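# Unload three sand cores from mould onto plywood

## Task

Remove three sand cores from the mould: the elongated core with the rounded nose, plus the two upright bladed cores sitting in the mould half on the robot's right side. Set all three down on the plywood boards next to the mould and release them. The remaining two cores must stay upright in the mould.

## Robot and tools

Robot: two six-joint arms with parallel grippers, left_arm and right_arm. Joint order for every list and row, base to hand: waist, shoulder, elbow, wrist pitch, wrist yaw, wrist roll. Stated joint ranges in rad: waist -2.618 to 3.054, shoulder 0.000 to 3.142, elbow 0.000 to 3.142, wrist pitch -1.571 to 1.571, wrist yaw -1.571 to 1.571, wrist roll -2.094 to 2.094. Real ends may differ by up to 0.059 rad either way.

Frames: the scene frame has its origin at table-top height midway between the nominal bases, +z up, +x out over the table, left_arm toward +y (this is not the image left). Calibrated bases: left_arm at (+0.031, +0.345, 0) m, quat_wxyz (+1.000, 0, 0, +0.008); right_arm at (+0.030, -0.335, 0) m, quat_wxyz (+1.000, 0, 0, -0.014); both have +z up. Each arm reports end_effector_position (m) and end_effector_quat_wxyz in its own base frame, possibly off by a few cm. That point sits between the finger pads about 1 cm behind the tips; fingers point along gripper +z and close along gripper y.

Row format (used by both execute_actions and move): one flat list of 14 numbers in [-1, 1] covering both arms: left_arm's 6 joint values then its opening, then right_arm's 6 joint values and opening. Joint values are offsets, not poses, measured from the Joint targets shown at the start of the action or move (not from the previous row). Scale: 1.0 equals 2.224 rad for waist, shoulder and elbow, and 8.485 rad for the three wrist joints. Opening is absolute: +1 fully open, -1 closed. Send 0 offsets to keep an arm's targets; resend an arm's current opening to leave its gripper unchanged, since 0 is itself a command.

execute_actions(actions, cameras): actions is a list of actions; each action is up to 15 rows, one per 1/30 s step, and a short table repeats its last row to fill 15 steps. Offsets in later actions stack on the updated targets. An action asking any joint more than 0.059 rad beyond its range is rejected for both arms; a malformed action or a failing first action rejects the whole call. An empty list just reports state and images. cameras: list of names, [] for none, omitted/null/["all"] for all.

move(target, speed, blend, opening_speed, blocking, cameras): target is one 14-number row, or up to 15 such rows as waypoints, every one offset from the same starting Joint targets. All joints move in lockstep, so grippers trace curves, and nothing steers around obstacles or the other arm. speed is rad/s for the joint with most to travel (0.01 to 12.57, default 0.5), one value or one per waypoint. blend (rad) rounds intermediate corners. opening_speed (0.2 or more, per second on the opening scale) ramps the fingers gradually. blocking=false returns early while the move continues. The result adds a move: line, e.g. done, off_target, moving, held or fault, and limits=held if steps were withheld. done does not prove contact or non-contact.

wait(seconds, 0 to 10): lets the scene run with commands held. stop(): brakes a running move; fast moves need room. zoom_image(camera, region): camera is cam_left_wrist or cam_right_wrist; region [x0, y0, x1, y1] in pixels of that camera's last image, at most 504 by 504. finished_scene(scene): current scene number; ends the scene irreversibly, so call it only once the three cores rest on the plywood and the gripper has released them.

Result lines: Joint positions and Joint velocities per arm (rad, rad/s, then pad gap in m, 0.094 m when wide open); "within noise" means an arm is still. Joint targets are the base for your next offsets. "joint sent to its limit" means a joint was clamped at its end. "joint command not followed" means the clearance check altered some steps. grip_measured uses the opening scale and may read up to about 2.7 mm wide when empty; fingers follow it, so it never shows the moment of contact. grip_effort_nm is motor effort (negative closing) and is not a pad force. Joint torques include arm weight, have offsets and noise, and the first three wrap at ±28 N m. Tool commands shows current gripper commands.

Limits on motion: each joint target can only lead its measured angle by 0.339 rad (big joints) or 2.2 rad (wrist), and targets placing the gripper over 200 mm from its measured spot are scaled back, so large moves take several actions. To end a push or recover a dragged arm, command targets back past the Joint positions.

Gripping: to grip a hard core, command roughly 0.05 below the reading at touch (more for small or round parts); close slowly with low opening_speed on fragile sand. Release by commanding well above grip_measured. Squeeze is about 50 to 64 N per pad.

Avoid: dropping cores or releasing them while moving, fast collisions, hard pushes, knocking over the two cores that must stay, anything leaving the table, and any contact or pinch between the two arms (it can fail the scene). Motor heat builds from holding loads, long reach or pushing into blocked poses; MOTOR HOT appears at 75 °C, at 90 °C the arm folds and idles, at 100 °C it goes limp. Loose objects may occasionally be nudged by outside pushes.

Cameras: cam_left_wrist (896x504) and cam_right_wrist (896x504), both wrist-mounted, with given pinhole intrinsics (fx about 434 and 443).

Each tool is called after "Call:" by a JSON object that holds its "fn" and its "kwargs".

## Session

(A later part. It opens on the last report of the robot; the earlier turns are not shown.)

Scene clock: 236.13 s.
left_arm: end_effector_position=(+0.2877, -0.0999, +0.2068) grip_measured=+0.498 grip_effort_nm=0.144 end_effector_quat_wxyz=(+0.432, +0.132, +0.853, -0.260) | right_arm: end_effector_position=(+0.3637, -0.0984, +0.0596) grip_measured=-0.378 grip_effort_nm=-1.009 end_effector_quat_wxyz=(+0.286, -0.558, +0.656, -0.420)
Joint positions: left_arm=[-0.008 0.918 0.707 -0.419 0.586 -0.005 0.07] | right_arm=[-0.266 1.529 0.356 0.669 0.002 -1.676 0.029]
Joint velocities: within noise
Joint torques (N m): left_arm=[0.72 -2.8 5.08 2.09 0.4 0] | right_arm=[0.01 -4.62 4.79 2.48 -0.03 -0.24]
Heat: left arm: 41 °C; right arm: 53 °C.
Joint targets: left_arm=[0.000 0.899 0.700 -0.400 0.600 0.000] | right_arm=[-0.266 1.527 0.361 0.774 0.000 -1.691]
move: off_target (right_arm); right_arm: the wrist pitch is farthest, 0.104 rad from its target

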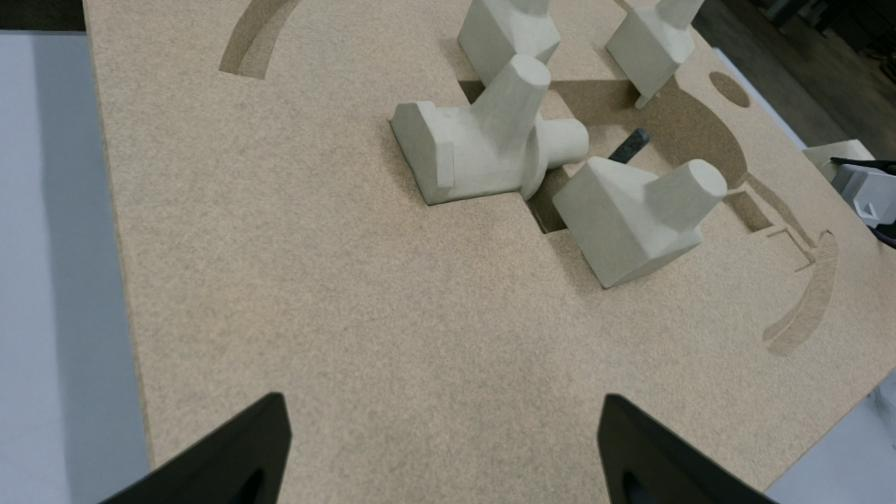

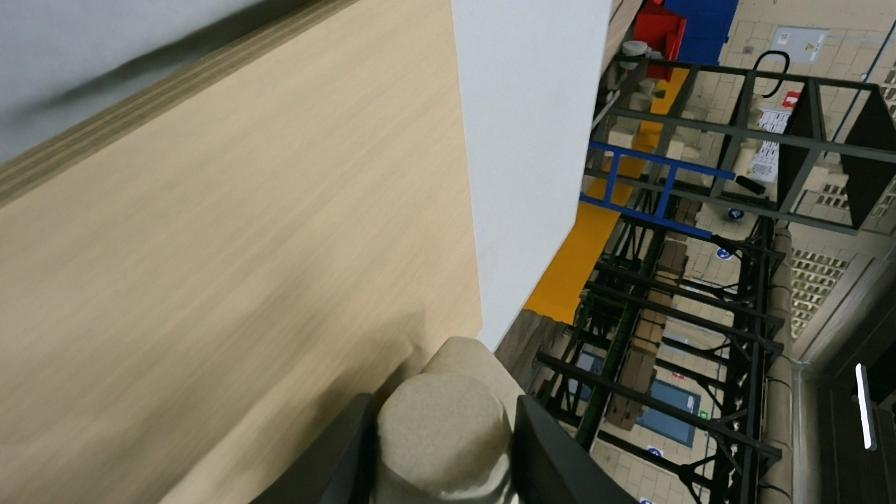

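Call:
{"fn": "move", "kwargs": {"target": [0,0,0,0,0,0,0.5,0,0.0139,-0.0049,0.0034,0,0,-0.6], "speed": 0.15, "cameras": ["cam_right_wrist"]}}

Call:
{"fn": "zoom_image", "kwargs": {"camera": "cam_right_wrist", "region": [150, 250, 550, 504]}}

Scene clock: 241.53 s.
left_arm: end_effector_position=(+0.2877, -0.0999, +0.2068) grip_measured=+0.498 grip_effort_nm=0.139 end_effector_quat_wxyz=(+0.432, +0.132, +0.853, -0.260) | right_arm: end_effector_position=(+0.3668, -0.0973, +0.0607) grip_measured=-0.378 grip_effort_nm=-1.004 end_effector_quat_wxyz=(+0.297, -0.555, +0.651, -0.424)
Joint positions: left_arm=[-0.008 0.918 0.707 -0.419 0.586 -0.005 0.07] | right_arm=[-0.268 1.55 0.35 0.719 -0.012 -1.673 0.029]
Joint velocities: within noise
Joint torques (N m): left_arm=[0.68 -2.7 5.11 2.08 0.4 0] | right_arm=[0.18 -3.92 4.36 2.31 0.1 -0.24]
Heat: left arm: 41 °C; right arm: 54 °C.
Joint targets: left_arm=[0.000 0.899 0.700 -0.400 0.599 0.000] | right_arm=[-0.265 1.558 0.350 0.802 0.000 -1.691]
move: off_target (right_arm); right_arm: the wrist pitch is farthest, 0.084 rad from its target
Images, in order (width x height): cam_right_wrist 896x504.

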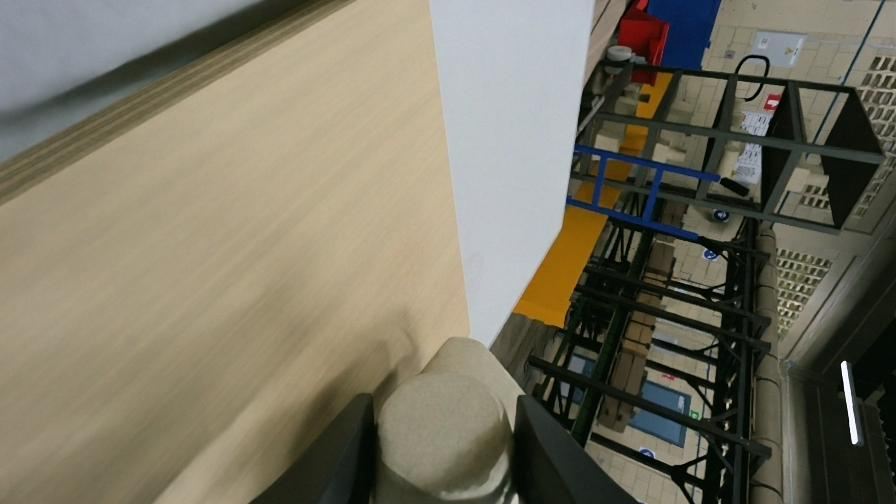

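Scaled by 1.260.

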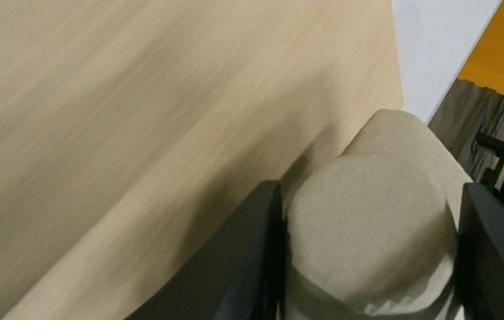

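Call:
{"fn": "move", "kwargs": {"target": [-0.2383,0.3597,0.607,-0.0471,-0.0236,0,0.5,0,0,0,0,0,0,-0.6], "speed": 1.0, "cameras": ["cam_left_wrist"]}}

Scene clock: 263.47 s.
left_arm: end_effector_position=(+0.3724, -0.2968, +0.4158) grip_measured=+0.498 grip_effort_nm=0.139 end_effector_quat_wxyz=(+0.455, +0.317, +0.776, -0.301) | right_arm: end_effector_position=(+0.3668, -0.0973, +0.0608) grip_measured=-0.378 grip_effort_nm=-1.004 end_effector_quat_wxyz=(+0.297, -0.555, +0.651, -0.425)
Joint positions: left_arm=[-0.527 1.684 2.024 -0.796 0.404 -0.005 0.07] | right_arm=[-0.268 1.55 0.35 0.72 -0.012 -1.673 0.029]
Joint velocities: within noise
Joint torques (N m): left_arm=[-0.14 -5.71 7.1 2.02 0.09 0.02] | right_arm=[0.2 -3.9 4.4 2.23 0.11 -0.24]
Heat: left arm: 42 °C; right arm: 52 °C.
Joint targets: left_arm=[-0.530 1.699 2.050 -0.800 0.399 0.000] | right_arm=[-0.265 1.558 0.350 0.802 0.000 -1.691]
move: off_target (right_arm); right_arm: the wrist pitch is farthest, 0.082 rad from its target
Images, in order (width x height): cam_left_wrist 896x504.

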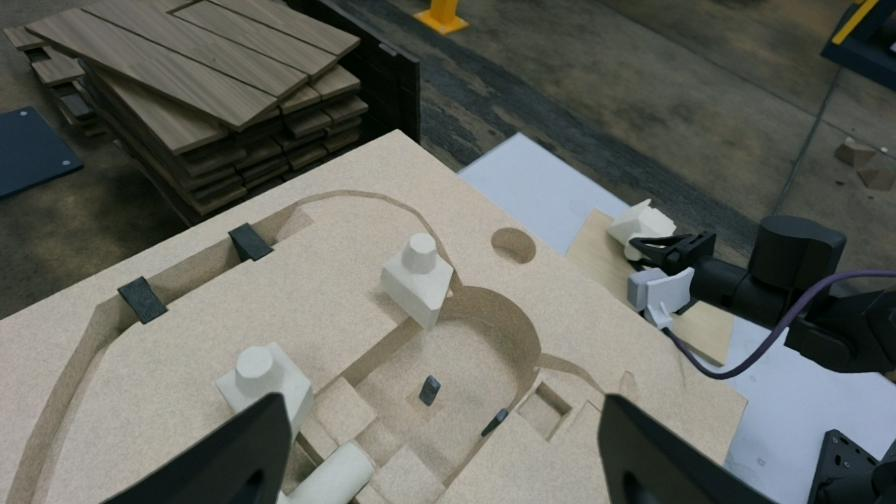

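Call:
{"fn": "zoom_image", "kwargs": {"camera": "cam_left_wrist", "region": [560, 160, 760, 290]}}

Scaled by 2.520.

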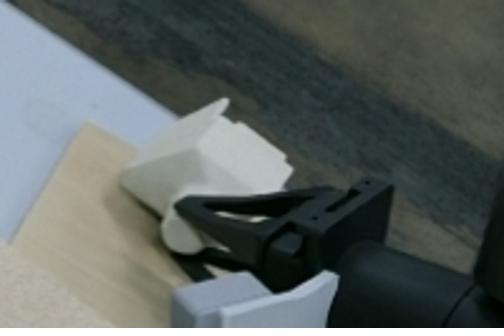

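Call:
{"fn": "move", "kwargs": {"target": [0,0,0,0,0,0,0.5,0,0.0139,-0.0049,0.0024,0,0,-0.6], "speed": 0.15, "cameras": ["cam_left_wrist"]}}

Call:
{"fn": "zoom_image", "kwargs": {"camera": "cam_left_wrist", "region": [560, 160, 760, 290]}}

Scene clock: 271.73 s.
left_arm: end_effector_position=(+0.3724, -0.2966, +0.4157) grip_measured=+0.498 grip_effort_nm=0.144 end_effector_quat_wxyz=(+0.455, +0.317, +0.776, -0.300) | right_arm: end_effector_position=(+0.3681, -0.0967, +0.0591) grip_measured=-0.378 grip_effort_nm=-1.004 end_effector_quat_wxyz=(+0.308, -0.548, +0.653, -0.423)
Joint positions: left_arm=[-0.527 1.684 2.024 -0.797 0.403 -0.005 0.07] | right_arm=[-0.272 1.574 0.343 0.761 -0.027 -1.653 0.029]
Joint velocities: within noise
Joint torques (N m): left_arm=[-0.12 -5.64 7.16 2.02 0.1 -0.01] | right_arm=[0.59 -3.33 3.9 2.04 0.25 -0.47]
Heat: left arm: 41 °C; right arm: 52 °C.
Joint targets: left_arm=[-0.530 1.699 2.050 -0.800 0.399 0.000] | right_arm=[-0.265 1.588 0.339 0.823 0.000 -1.691]
move: off_target (right_arm); right_arm: the wrist pitch is farthest, 0.062 rad from its target
Images, in order (width x height): cam_left_wrist 896x504.

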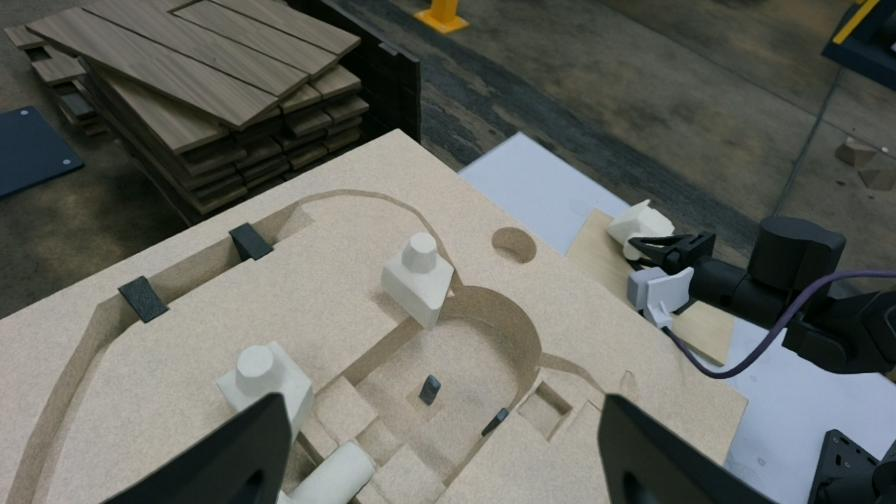

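Scaled by 2.520.

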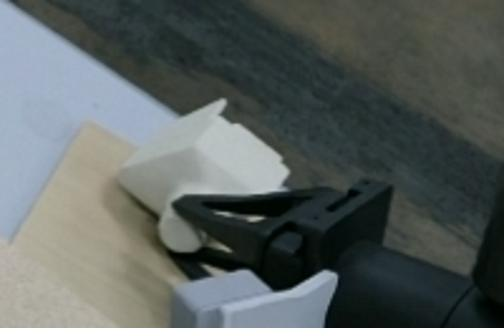

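Call:
{"fn": "move", "kwargs": {"target": [[0,0,0,0,0,0,0.5,0,-0.179,0.1219,-0.0675,0,0,-0.6],[0,0,0,0,0,0,0.5,-0.168,-0.188,0.0859,-0.0734,-0.0642,-0.0411,-0.6]], "speed": 0.5}}

Call:
{"fn": "zoom_image", "kwargs": {"camera": "cam_left_wrist", "region": [560, 130, 760, 260]}}

Scene clock: 316.87 s.
left_arm: end_effector_position=(+0.3724, -0.2966, +0.4157) grip_measured=+0.498 grip_effort_nm=0.134 end_effector_quat_wxyz=(+0.455, +0.317, +0.776, -0.300) | right_arm: end_effector_position=(+0.3310, -0.1338, +0.1373) grip_measured=-0.378 grip_effort_nm=-1.004 end_effector_quat_wxyz=(-0.328, +0.636, -0.571, +0.403)
Joint positions: left_arm=[-0.527 1.684 2.024 -0.797 0.403 -0.005 0.07] | right_arm=[-0.635 1.21 0.522 0.132 -0.513 -2.023 0.029]
Joint velocities: within noise
Joint torques (N m): left_arm=[-0.2 -5.67 7.05 2.03 0.12 -0.02] | right_arm=[-0.38 -6.53 6.48 1.99 -0.45 -0.18]
Heat: left arm: 41 °C; right arm: 54 °C.
Joint targets: left_arm=[-0.530 1.699 2.050 -0.800 0.399 0.000] | right_arm=[-0.639 1.170 0.530 0.200 -0.545 -2.040]
move: off_target (right_arm); right_arm: the wrist pitch is farthest, 0.068 rad from its target

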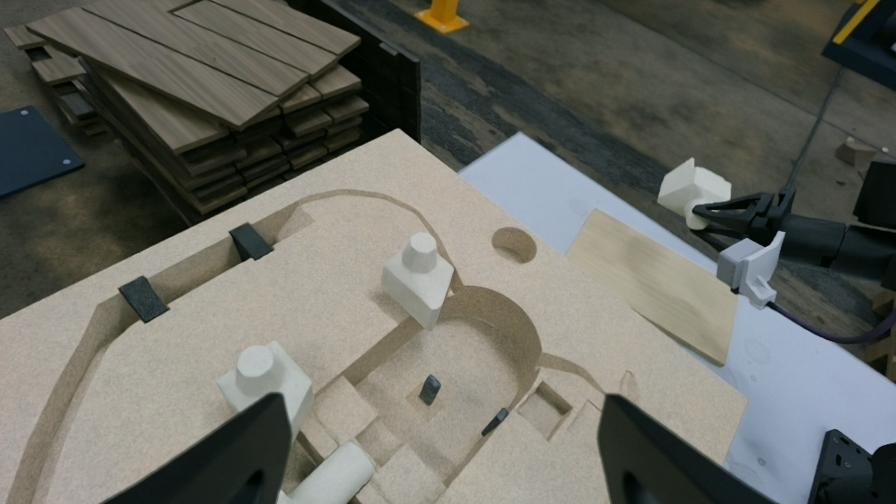

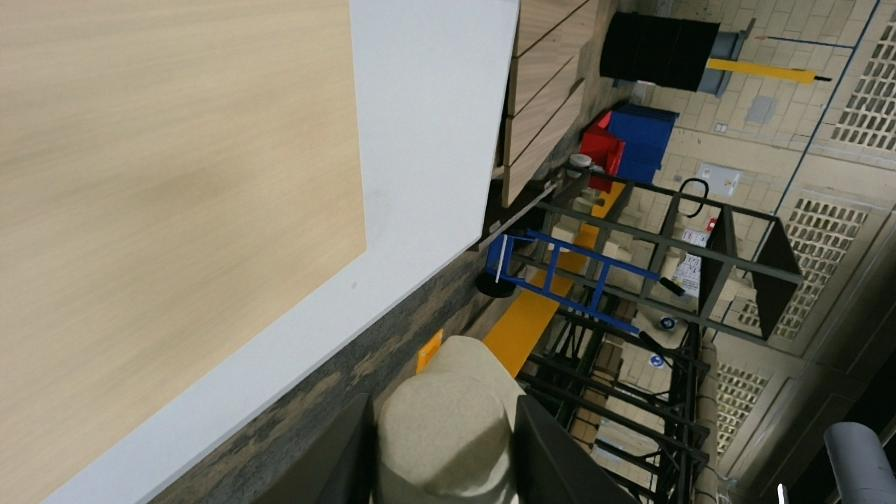

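Scaled by 2.520.

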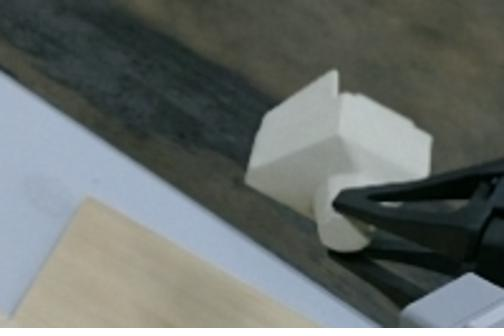

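Call:
{"fn": "move", "kwargs": {"target": [0,0,0,0,0,0,0.5,0.0121,0.0931,-0.0764,0.0397,0,0.0024,-0.6], "speed": 0.4}}

Call:
{"fn": "zoom_image", "kwargs": {"camera": "cam_left_wrist", "region": [560, 160, 760, 290]}}

Scene clock: 324.77 s.
left_arm: end_effector_position=(+0.3724, -0.2966, +0.4157) grip_measured=+0.498 grip_effort_nm=0.134 end_effector_quat_wxyz=(+0.455, +0.317, +0.776, -0.300) | right_arm: end_effector_position=(+0.3245, -0.1218, +0.0726) grip_measured=-0.378 grip_effort_nm=-1.004 end_effector_quat_wxyz=(-0.331, +0.642, -0.575, +0.385)
Joint positions: left_arm=[-0.527 1.684 2.024 -0.797 0.403 -0.005 0.07] | right_arm=[-0.618 1.384 0.351 0.442 -0.515 -2.02 0.029]
Joint velocities: within noise
Joint torques (N m): left_arm=[-0.14 -5.65 7.15 2.03 0.12 -0.02] | right_arm=[0.51 -4.08 5.6 2.23 -0.44 -0.02]
Heat: left arm: 41 °C; right arm: 55 °C.
Joint targets: left_arm=[-0.530 1.699 2.050 -0.800 0.399 0.000] | right_arm=[-0.612 1.377 0.360 0.537 -0.545 -2.019]
move: off_target (right_arm); right_arm: the wrist pitch is farthest, 0.095 rad from its target

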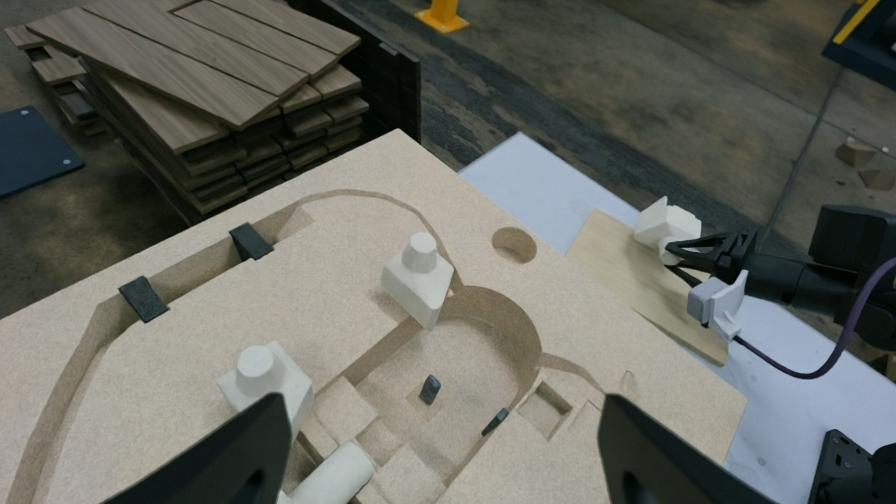

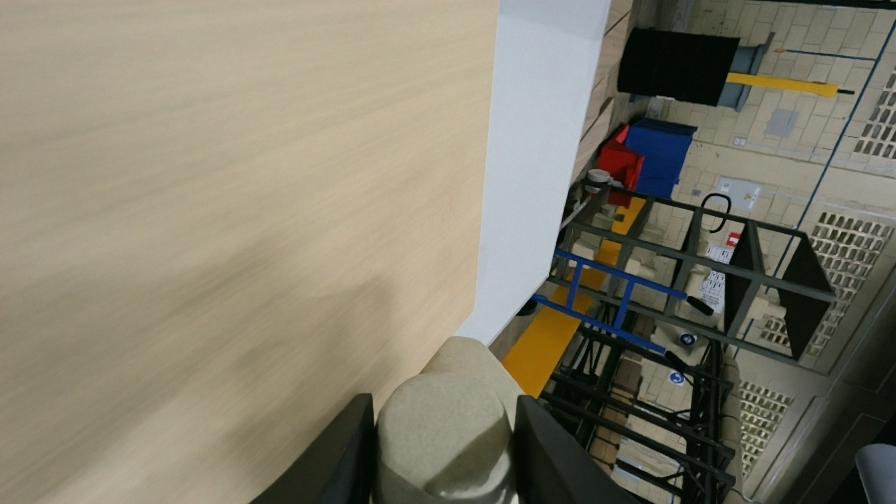

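Scaled by 2.520.

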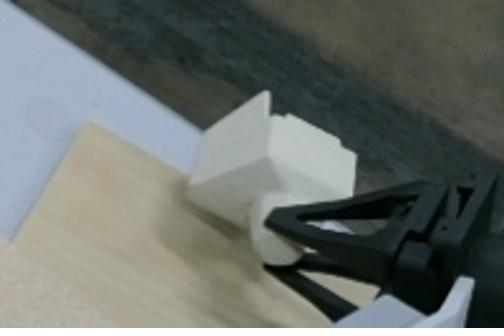

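Call:
{"fn": "move", "kwargs": {"target": [0,0,0,0,0,0,0.5,0,0.0382,-0.0144,0.0123,0,0,-0.6], "speed": 0.25}}

Call:
{"fn": "zoom_image", "kwargs": {"camera": "cam_left_wrist", "region": [560, 160, 760, 290]}}

Scene clock: 329.50 s.
left_arm: end_effector_position=(+0.3724, -0.2966, +0.4157) grip_measured=+0.498 grip_effort_nm=0.149 end_effector_quat_wxyz=(+0.455, +0.317, +0.776, -0.300) | right_arm: end_effector_position=(+0.3239, -0.1214, +0.0553) grip_measured=-0.378 grip_effort_nm=-1.004 end_effector_quat_wxyz=(-0.330, +0.643, -0.577, +0.381)
Joint positions: left_arm=[-0.527 1.684 2.024 -0.797 0.403 -0.005 0.07] | right_arm=[-0.618 1.467 0.321 0.546 -0.515 -2.02 0.029]
Joint velocities: within noise
Joint torques (N m): left_arm=[-0.12 -5.71 7.09 2.01 0.12 -0.02] | right_arm=[0.55 -4.21 4.97 2.21 -0.43 -0.04]
Heat: left arm: 41 °C; right arm: 56 °C.
Joint targets: left_arm=[-0.530 1.699 2.050 -0.800 0.399 0.000] | right_arm=[-0.612 1.462 0.328 0.641 -0.545 -2.020]
move: off_target (right_arm); right_arm: the wrist pitch is farthest, 0.095 rad from its target

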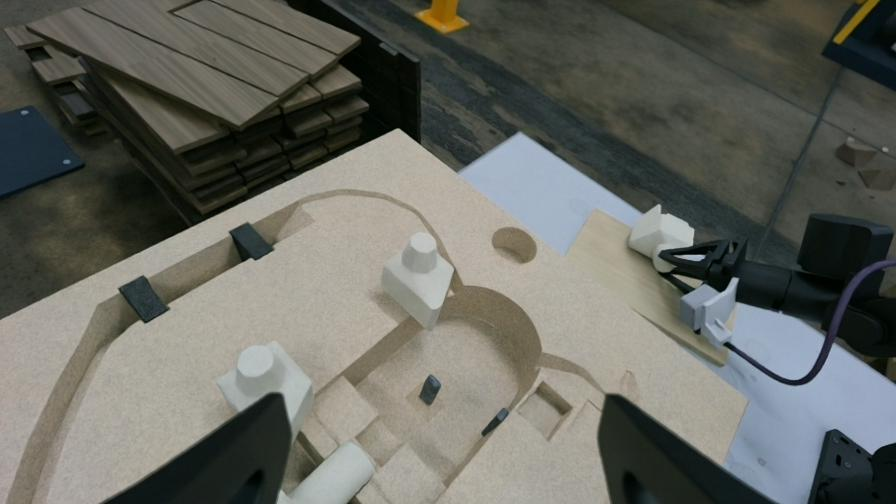

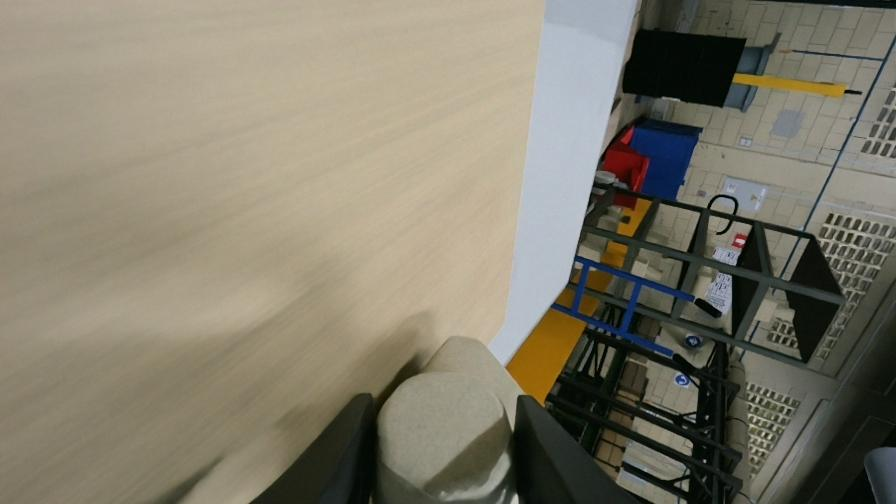

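Scaled by 2.520.

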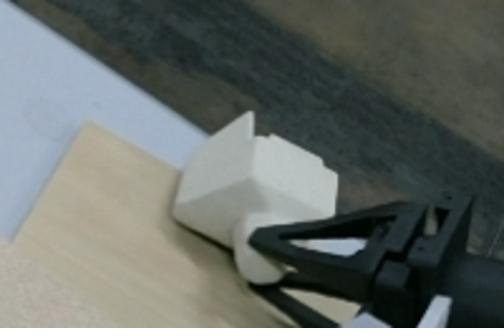

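Call:
{"fn": "move", "kwargs": {"target": [0,0,0,0,0,0,0.5,0,0.0117,-0.0045,0.0042,0,0,-0.6], "speed": 0.1, "cameras": ["cam_left_wrist"]}}

Call:
{"fn": "zoom_image", "kwargs": {"camera": "cam_left_wrist", "region": [600, 190, 720, 290]}}

Scene clock: 333.00 s.
left_arm: end_effector_position=(+0.3724, -0.2966, +0.4157) grip_measured=+0.498 grip_effort_nm=0.139 end_effector_quat_wxyz=(+0.455, +0.317, +0.776, -0.300) | right_arm: end_effector_position=(+0.3241, -0.1216, +0.0517) grip_measured=-0.378 grip_effort_nm=-1.009 end_effector_quat_wxyz=(-0.331, +0.642, -0.576, +0.382)
Joint positions: left_arm=[-0.527 1.684 2.024 -0.797 0.403 -0.005 0.07] | right_arm=[-0.618 1.491 0.313 0.582 -0.515 -2.02 0.029]
Joint velocities: within noise
Joint torques (N m): left_arm=[-0.29 -5.65 7.13 2.05 0.1 -0.01] | right_arm=[0.51 -4.16 4.71 2.21 -0.43 -0.03]
Heat: left arm: 41 °C; right arm: 56 °C.
Joint targets: left_arm=[-0.530 1.699 2.050 -0.800 0.399 0.000] | right_arm=[-0.612 1.488 0.318 0.677 -0.545 -2.020]
move: off_target (right_arm); right_arm: the wrist pitch is farthest, 0.095 rad from its target
Images, in order (width x height): cam_left_wrist 896x504.

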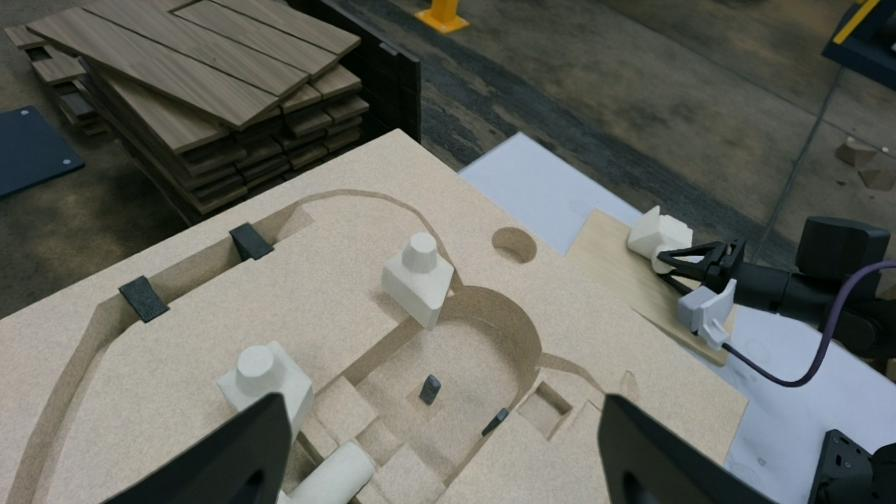

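Scaled by 4.200.

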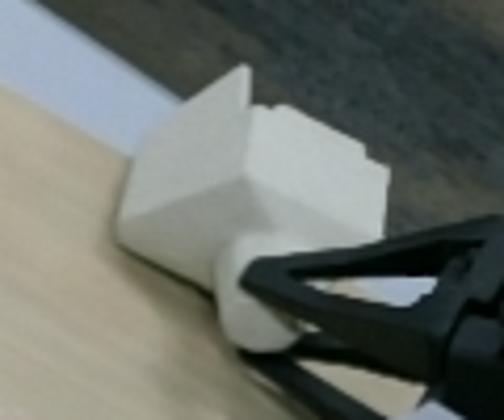

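Call:
{"fn": "move", "kwargs": {"target": [0,0,0,0,0,0,0.5,0,0.0117,-0.0045,0.0042,0,0,-0.6], "speed": 0.1, "cameras": ["cam_left_wrist"]}}

Call:
{"fn": "zoom_image", "kwargs": {"camera": "cam_left_wrist", "region": [600, 190, 720, 290]}}

Scene clock: 336.03 s.
left_arm: end_effector_position=(+0.3724, -0.2966, +0.4157) grip_measured=+0.498 grip_effort_nm=0.134 end_effector_quat_wxyz=(+0.455, +0.317, +0.776, -0.300) | right_arm: end_effector_position=(+0.3250, -0.1219, +0.0494) grip_measured=-0.378 grip_effort_nm=-1.004 end_effector_quat_wxyz=(-0.332, +0.642, -0.573, +0.387)
Joint positions: left_arm=[-0.527 1.684 2.024 -0.797 0.403 -0.005 0.07] | right_arm=[-0.618 1.516 0.305 0.624 -0.516 -2.02 0.029]
Joint velocities: within noise
Joint torques (N m): left_arm=[-0.06 -5.78 7.15 2.02 0.12 -0.01] | right_arm=[0.53 -4.07 4.38 2.14 -0.42 -0.02]
Heat: left arm: 41 °C; right arm: 56 °C.
Joint targets: left_arm=[-0.530 1.699 2.050 -0.800 0.399 0.000] | right_arm=[-0.612 1.515 0.308 0.712 -0.545 -2.020]
move: off_target (right_arm); right_arm: the wrist pitch is farthest, 0.088 rad from its target
Images, in order (width x height): cam_left_wrist 896x504.

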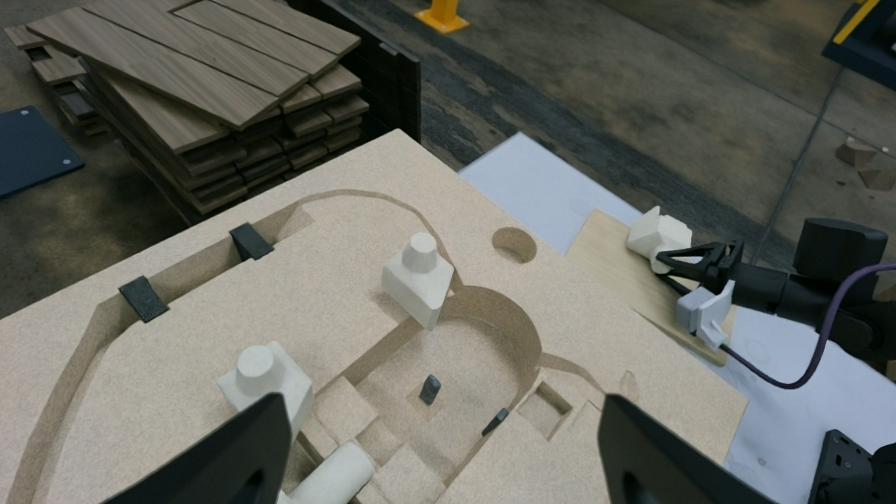

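Scaled by 4.200.

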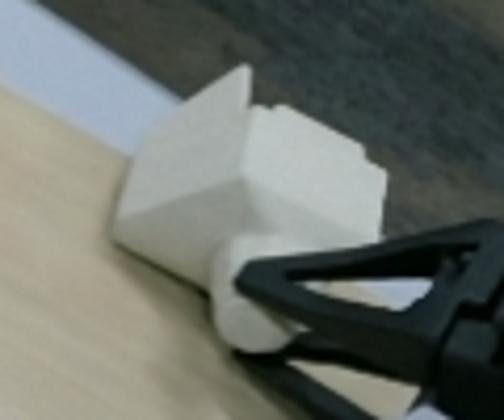

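Call:
{"fn": "move", "kwargs": {"target": [0,0,0,0,0,0,0.5,0,0.0117,-0.0036,0.0078,0,0,-0.6], "speed": 0.1, "cameras": ["cam_left_wrist"]}}

Call:
{"fn": "zoom_image", "kwargs": {"camera": "cam_left_wrist", "region": [600, 190, 720, 290]}}

Scene clock: 340.20 s.
left_arm: end_effector_position=(+0.3724, -0.2966, +0.4157) grip_measured=+0.498 grip_effort_nm=0.139 end_effector_quat_wxyz=(+0.455, +0.317, +0.776, -0.300) | right_arm: end_effector_position=(+0.3270, -0.1233, +0.0491) grip_measured=-0.378 grip_effort_nm=-0.999 end_effector_quat_wxyz=(-0.333, +0.640, -0.567, +0.396)
Joint positions: left_arm=[-0.527 1.684 2.024 -0.797 0.403 -0.005 0.07] | right_arm=[-0.618 1.542 0.296 0.683 -0.516 -2.02 0.029]
Joint velocities: within noise
Joint torques (N m): left_arm=[-0.18 -5.7 7.1 2.01 0.11 0.01] | right_arm=[0.53 -4.26 4.26 2.26 -0.41 -0.03]
Heat: left arm: 41 °C; right arm: 56 °C.
Joint targets: left_arm=[-0.530 1.699 2.050 -0.800 0.399 0.000] | right_arm=[-0.612 1.540 0.300 0.779 -0.545 -2.020]
move: off_target (right_arm); right_arm: the wrist pitch is farthest, 0.095 rad from its target
Images, in order (width x height): cam_left_wrist 896x504.

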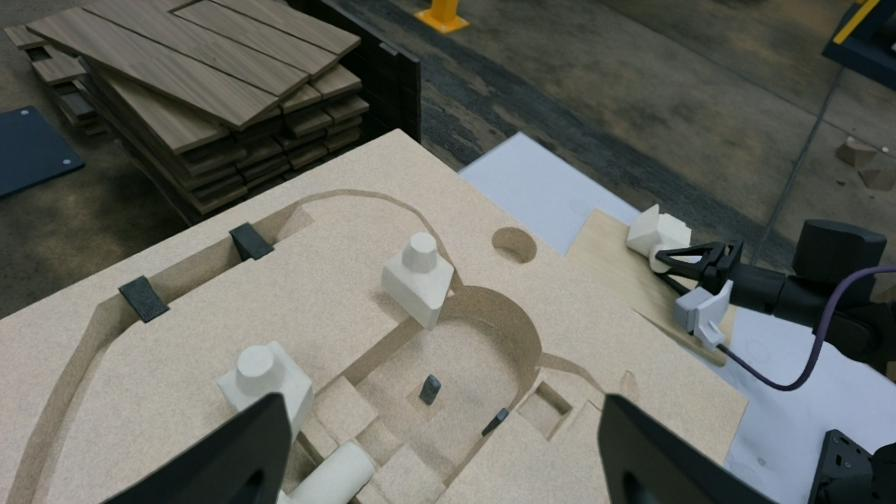

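Scaled by 4.200.

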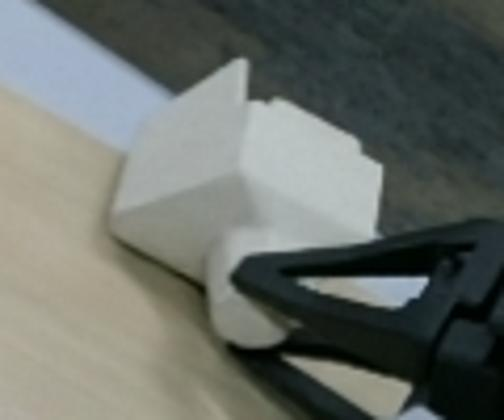

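Call:
{"fn": "move", "kwargs": {"target": [0,0,0,0,0,0,0.5,0,0.0117,-0.0036,0.0052,0,0,-0.6], "speed": 0.1, "cameras": ["cam_left_wrist"]}}

Call:
{"fn": "zoom_image", "kwargs": {"camera": "cam_left_wrist", "region": [600, 190, 720, 290]}}

Scene clock: 343.00 s.
left_arm: end_effector_position=(+0.3724, -0.2966, +0.4157) grip_measured=+0.498 grip_effort_nm=0.149 end_effector_quat_wxyz=(+0.455, +0.317, +0.776, -0.300) | right_arm: end_effector_position=(+0.3283, -0.1242, +0.0480) grip_measured=-0.378 grip_effort_nm=-1.004 end_effector_quat_wxyz=(-0.333, +0.639, -0.564, +0.403)
Joint positions: left_arm=[-0.527 1.684 2.024 -0.797 0.403 -0.005 0.07] | right_arm=[-0.618 1.568 0.289 0.731 -0.516 -2.02 0.029]
Joint velocities: within noise
Joint torques (N m): left_arm=[-0.18 -5.68 7.09 2.04 0.11 -0.01] | right_arm=[0.54 -4.29 4.16 2.21 -0.41 -0.03]
Heat: left arm: 41 °C; right arm: 56 °C.
Joint targets: left_arm=[-0.530 1.699 2.050 -0.800 0.399 0.000] | right_arm=[-0.612 1.566 0.292 0.823 -0.545 -2.020]
move: off_target (right_arm); right_arm: the wrist pitch is farthest, 0.092 rad from its target
Images, in order (width x height): cam_left_wrist 896x504.

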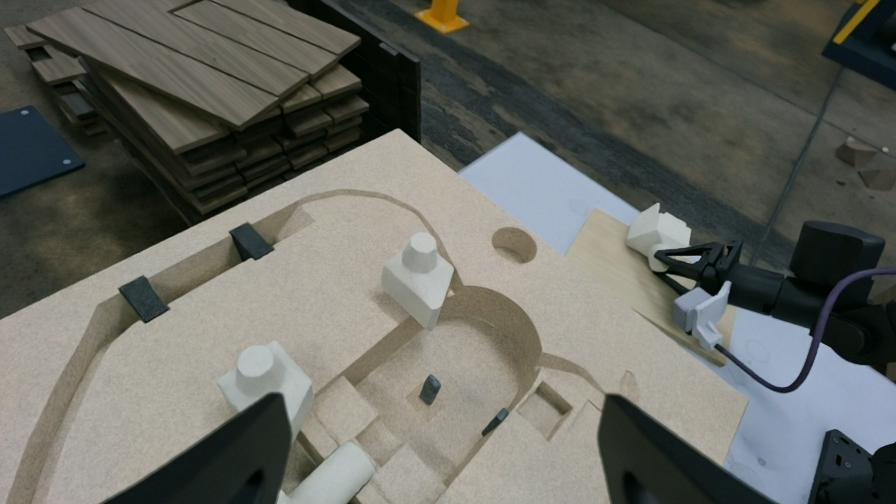

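Scaled by 4.200.

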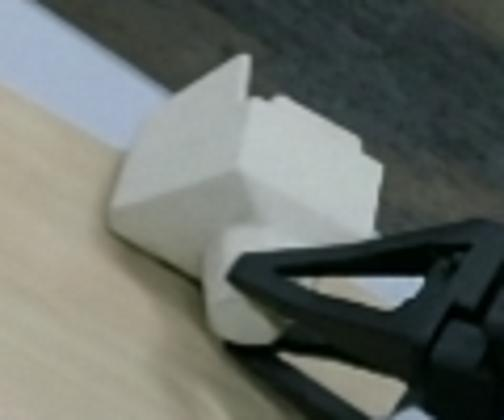

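Call:
{"fn": "move", "kwargs": {"target": [0,0,0,0,0,0,0.5,0,0.018,-0.009,0.0094,0,0,-0.6], "speed": 0.1, "cameras": ["cam_left_wrist"]}}

Call:
{"fn": "zoom_image", "kwargs": {"camera": "cam_left_wrist", "region": [600, 190, 720, 290]}}

Scene clock: 350.20 s.
left_arm: end_effector_position=(+0.3724, -0.2966, +0.4157) grip_measured=+0.498 grip_effort_nm=0.134 end_effector_quat_wxyz=(+0.455, +0.317, +0.776, -0.300) | right_arm: end_effector_position=(+0.3293, -0.1246, +0.0473) grip_measured=-0.378 grip_effort_nm=-1.009 end_effector_quat_wxyz=(-0.336, +0.637, -0.555, +0.416)
Joint positions: left_arm=[-0.527 1.684 2.024 -0.797 0.403 -0.005 0.07] | right_arm=[-0.618 1.605 0.27 0.82 -0.518 -2.02 0.029]
Joint velocities: within noise
Joint torques (N m): left_arm=[-0.23 -5.71 7.12 2.02 0.11 0] | right_arm=[0.53 -4.14 3.85 2.14 -0.39 -0.03]
Heat: left arm: 41 °C; right arm: 57 °C.
Joint targets: left_arm=[-0.530 1.699 2.050 -0.800 0.399 0.000] | right_arm=[-0.612 1.606 0.272 0.902 -0.545 -2.020]
move: off_target (right_arm); right_arm: the wrist pitch is farthest, 0.083 rad from its target
Images, in order (width x height): cam_left_wrist 896x504.

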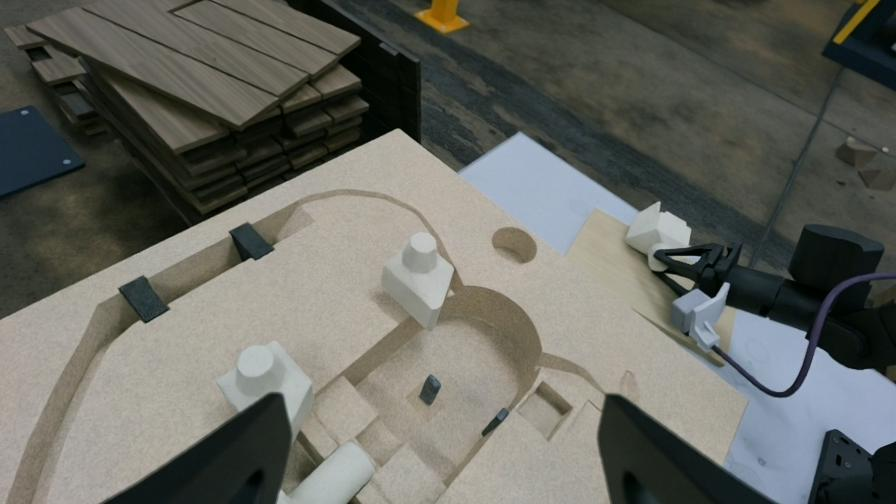

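Scaled by 4.200.

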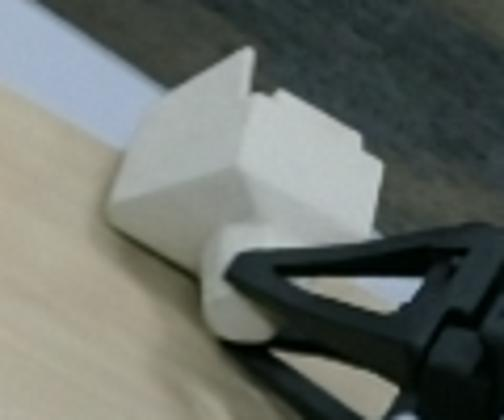

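Call:
{"fn": "move", "kwargs": {"target": [0,0,0,0,0,0,0.5,0,-0.0465,0.0261,-0.029,0,0.0027,-0.6], "speed": 0.15, "cameras": ["cam_left_wrist"]}}

Call:
{"fn": "zoom_image", "kwargs": {"camera": "cam_left_wrist", "region": [600, 190, 720, 290]}}

Scene clock: 365.67 s.
left_arm: end_effector_position=(+0.3724, -0.2966, +0.4157) grip_measured=+0.498 grip_effort_nm=0.144 end_effector_quat_wxyz=(+0.455, +0.317, +0.776, -0.300) | right_arm: end_effector_position=(+0.3257, -0.1219, +0.0477) grip_measured=-0.378 grip_effort_nm=-1.004 end_effector_quat_wxyz=(-0.334, +0.640, -0.573, +0.387)
Joint positions: left_arm=[-0.527 1.684 2.024 -0.797 0.403 -0.005 0.07] | right_arm=[-0.618 1.532 0.302 0.647 -0.519 -2.015 0.029]
Joint velocities: within noise
Joint torques (N m): left_arm=[-0.13 -5.67 7.16 2.03 0.11 0.01] | right_arm=[0.54 -6.42 6.37 1.39 -0.39 0.16]
Heat: left arm: 41 °C; right arm: 57 °C.
Joint targets: left_arm=[-0.530 1.699 2.050 -0.800 0.399 0.000] | right_arm=[-0.612 1.503 0.330 0.656 -0.545 -1.997]
move: done
Images, in order (width x height): cam_left_wrist 896x504.

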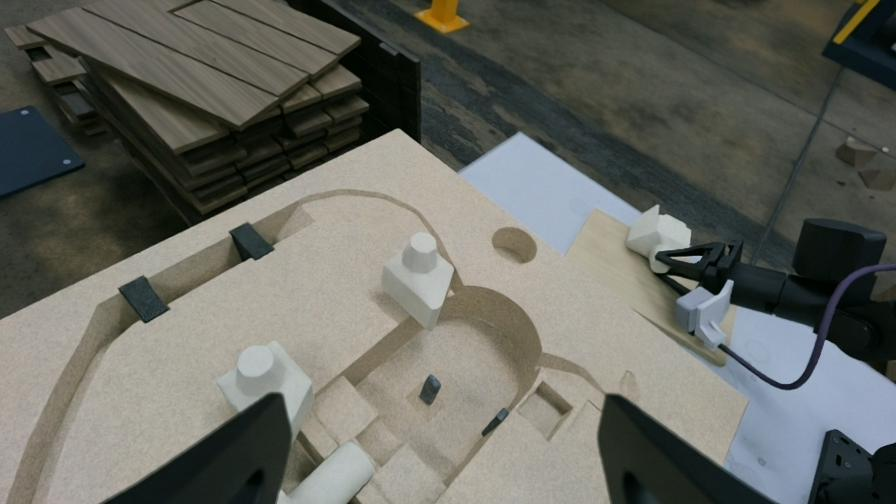

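Scaled by 4.200.

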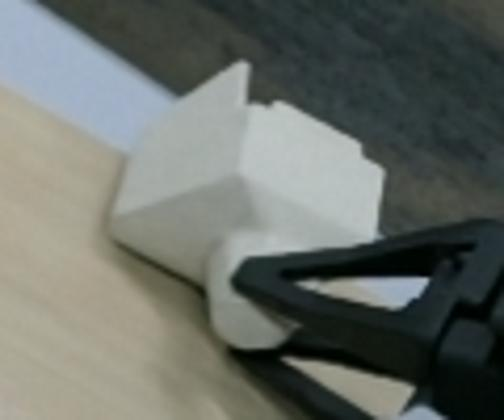

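Call:
{"fn": "move", "kwargs": {"target": [0,0,0,0,0,0,0.5,0,0.0118,-0.003,0.0028,0,0.0032,-0.6], "speed": 0.1, "cameras": ["cam_left_wrist"]}}

Call:
{"fn": "zoom_image", "kwargs": {"camera": "cam_left_wrist", "region": [600, 190, 720, 290]}}

Scene clock: 369.57 s.
left_arm: end_effector_position=(+0.3724, -0.2966, +0.4157) grip_measured=+0.498 grip_effort_nm=0.144 end_effector_quat_wxyz=(+0.455, +0.317, +0.776, -0.300) | right_arm: end_effector_position=(+0.3263, -0.1223, +0.0486) grip_measured=-0.378 grip_effort_nm=-1.009 end_effector_quat_wxyz=(-0.338, +0.634, -0.579, +0.385)
Joint positions: left_arm=[-0.527 1.684 2.024 -0.797 0.403 -0.005 0.07] | right_arm=[-0.618 1.532 0.303 0.651 -0.519 -1.993 0.029]
Joint velocities: within noise
Joint torques (N m): left_arm=[-0.13 -5.7 7.08 2.02 0.1 -0.02] | right_arm=[0.53 -4.27 5.78 1.61 -0.4 0.23]
Heat: left arm: 41 °C; right arm: 56 °C.
Joint targets: left_arm=[-0.530 1.699 2.050 -0.800 0.399 0.000] | right_arm=[-0.612 1.529 0.323 0.680 -0.545 -1.970]
move: done
Images, in order (width x height): cam_left_wrist 896x504.

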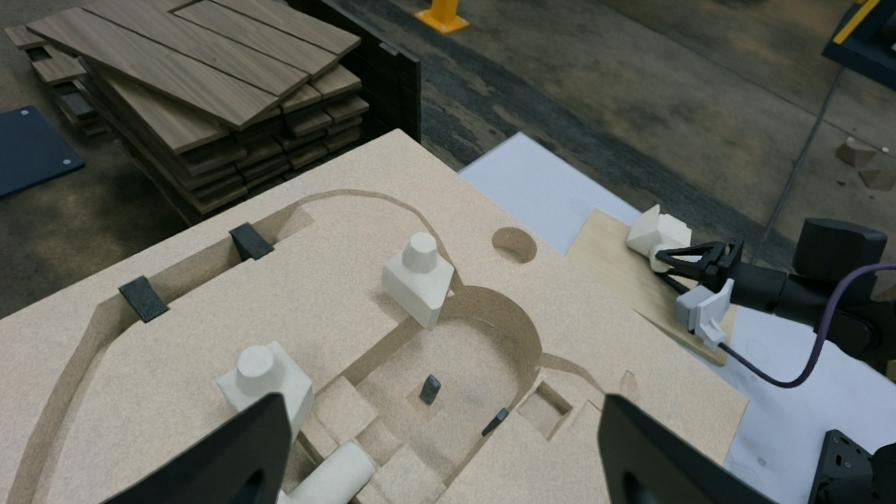

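Scaled by 4.200.

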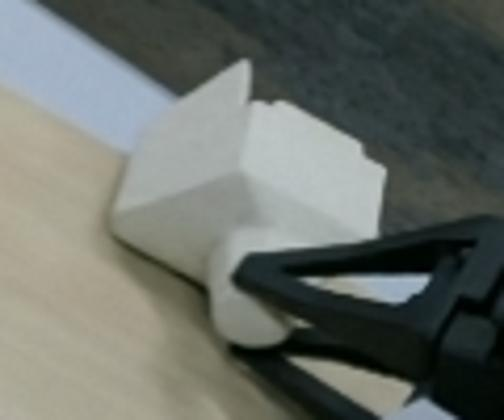

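Call:
{"fn": "move", "kwargs": {"target": [0,0,0,0,0,0,0.5,0,0.0118,-0.003,0.0038,0,0,-0.6], "speed": 0.1, "cameras": ["cam_left_wrist"]}}

Call:
{"fn": "zoom_image", "kwargs": {"camera": "cam_left_wrist", "region": [600, 190, 720, 290]}}

Scene clock: 372.53 s.
left_arm: end_effector_position=(+0.3724, -0.2965, +0.4156) grip_measured=+0.498 grip_effort_nm=0.134 end_effector_quat_wxyz=(+0.455, +0.317, +0.776, -0.300) | right_arm: end_effector_position=(+0.3279, -0.1225, +0.0482) grip_measured=-0.378 grip_effort_nm=-1.004 end_effector_quat_wxyz=(-0.341, +0.633, -0.577, +0.387)
Joint positions: left_arm=[-0.527 1.684 2.024 -0.798 0.403 -0.005 0.07] | right_arm=[-0.618 1.548 0.303 0.675 -0.524 -1.99 0.029]
Joint velocities: within noise
Joint torques (N m): left_arm=[-0.14 -5.67 7.09 2.03 0.09 0.01] | right_arm=[0.54 -3.62 5.18 1.68 -0.34 0.17]
Heat: left arm: 41 °C; right arm: 56 °C.
Joint targets: left_arm=[-0.530 1.699 2.050 -0.800 0.399 0.000] | right_arm=[-0.612 1.555 0.317 0.712 -0.545 -1.969]
move: off_target (right_arm); right_arm: the wrist pitch is farthest, 0.037 rad from its target
Images, in order (width x height): cam_left_wrist 896x504.

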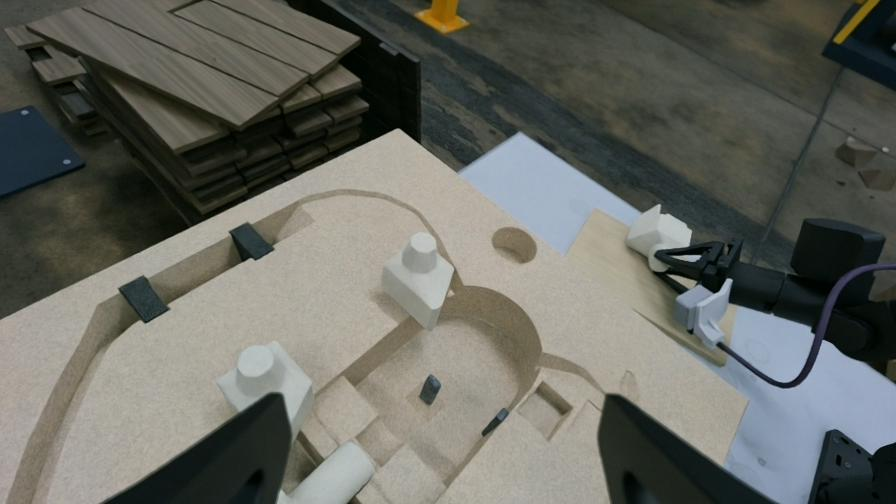

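Scaled by 4.200.

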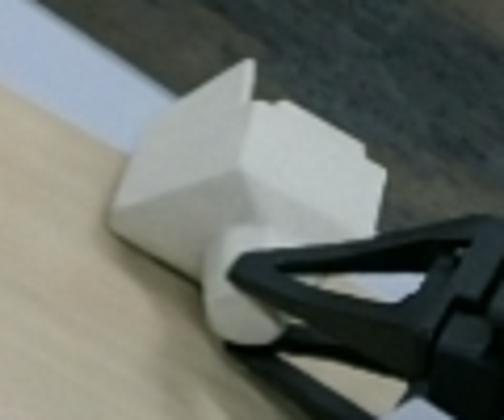

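Call:
{"fn": "move", "kwargs": {"target": [0,0,0,0,0,0,0.5,0,0,0,0,0,0,-0.26], "opening_speed": 0.2}}

Call:
{"fn": "zoom_image", "kwargs": {"camera": "cam_left_wrist", "region": [600, 190, 720, 290]}}

Scene clock: 377.53 s.
left_arm: end_effector_position=(+0.3724, -0.2965, +0.4156) grip_measured=+0.498 grip_effort_nm=0.144 end_effector_quat_wxyz=(+0.455, +0.317, +0.776, -0.300) | right_arm: end_effector_position=(+0.3279, -0.1225, +0.0482) grip_measured=-0.263 grip_effort_nm=0.164 end_effector_quat_wxyz=(-0.342, +0.632, -0.578, +0.386)
Joint positions: left_arm=[-0.527 1.684 2.024 -0.798 0.403 -0.005 0.07] | right_arm=[-0.618 1.549 0.303 0.676 -0.524 -1.986 0.035]
Joint velocities: within noise
Joint torques (N m): left_arm=[-0.2 -5.68 7.09 2.05 0.1 -0.01] | right_arm=[0.51 -3.63 5.14 1.68 -0.33 0.16]
Heat: left arm: 41 °C; right arm: 55 °C.
Joint targets: left_arm=[-0.530 1.699 2.050 -0.800 0.399 0.000] | right_arm=[-0.612 1.556 0.317 0.712 -0.545 -1.970]
move: off_target (right_arm); right_arm: the wrist pitch is farthest, 0.036 rad from its target

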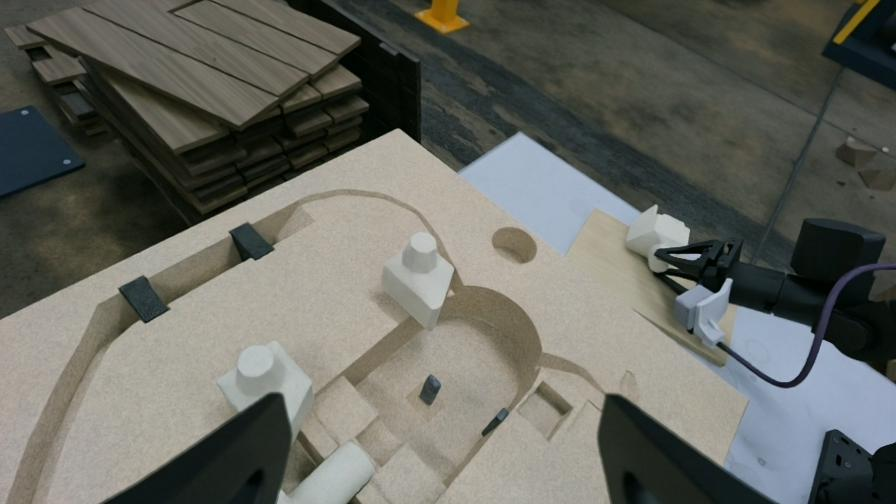

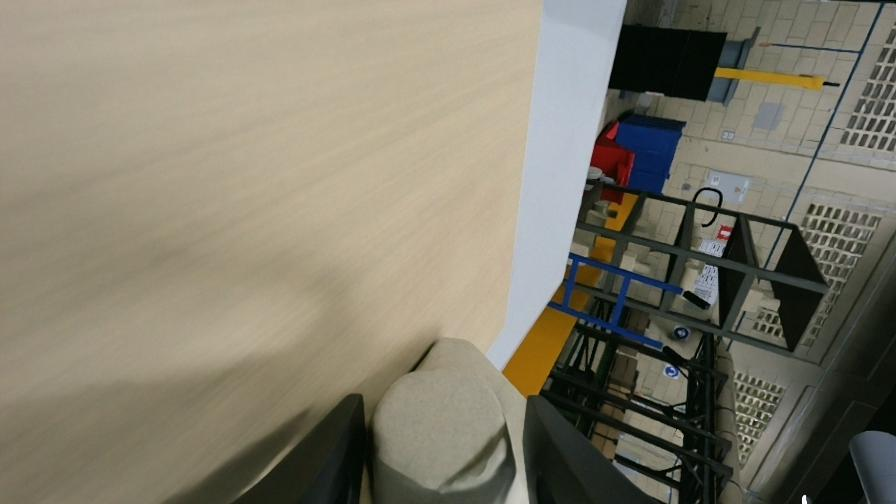

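Scaled by 4.200.

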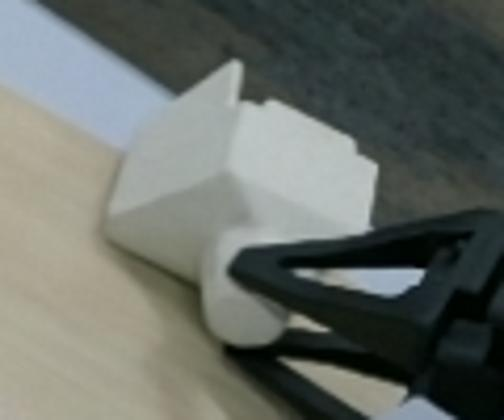

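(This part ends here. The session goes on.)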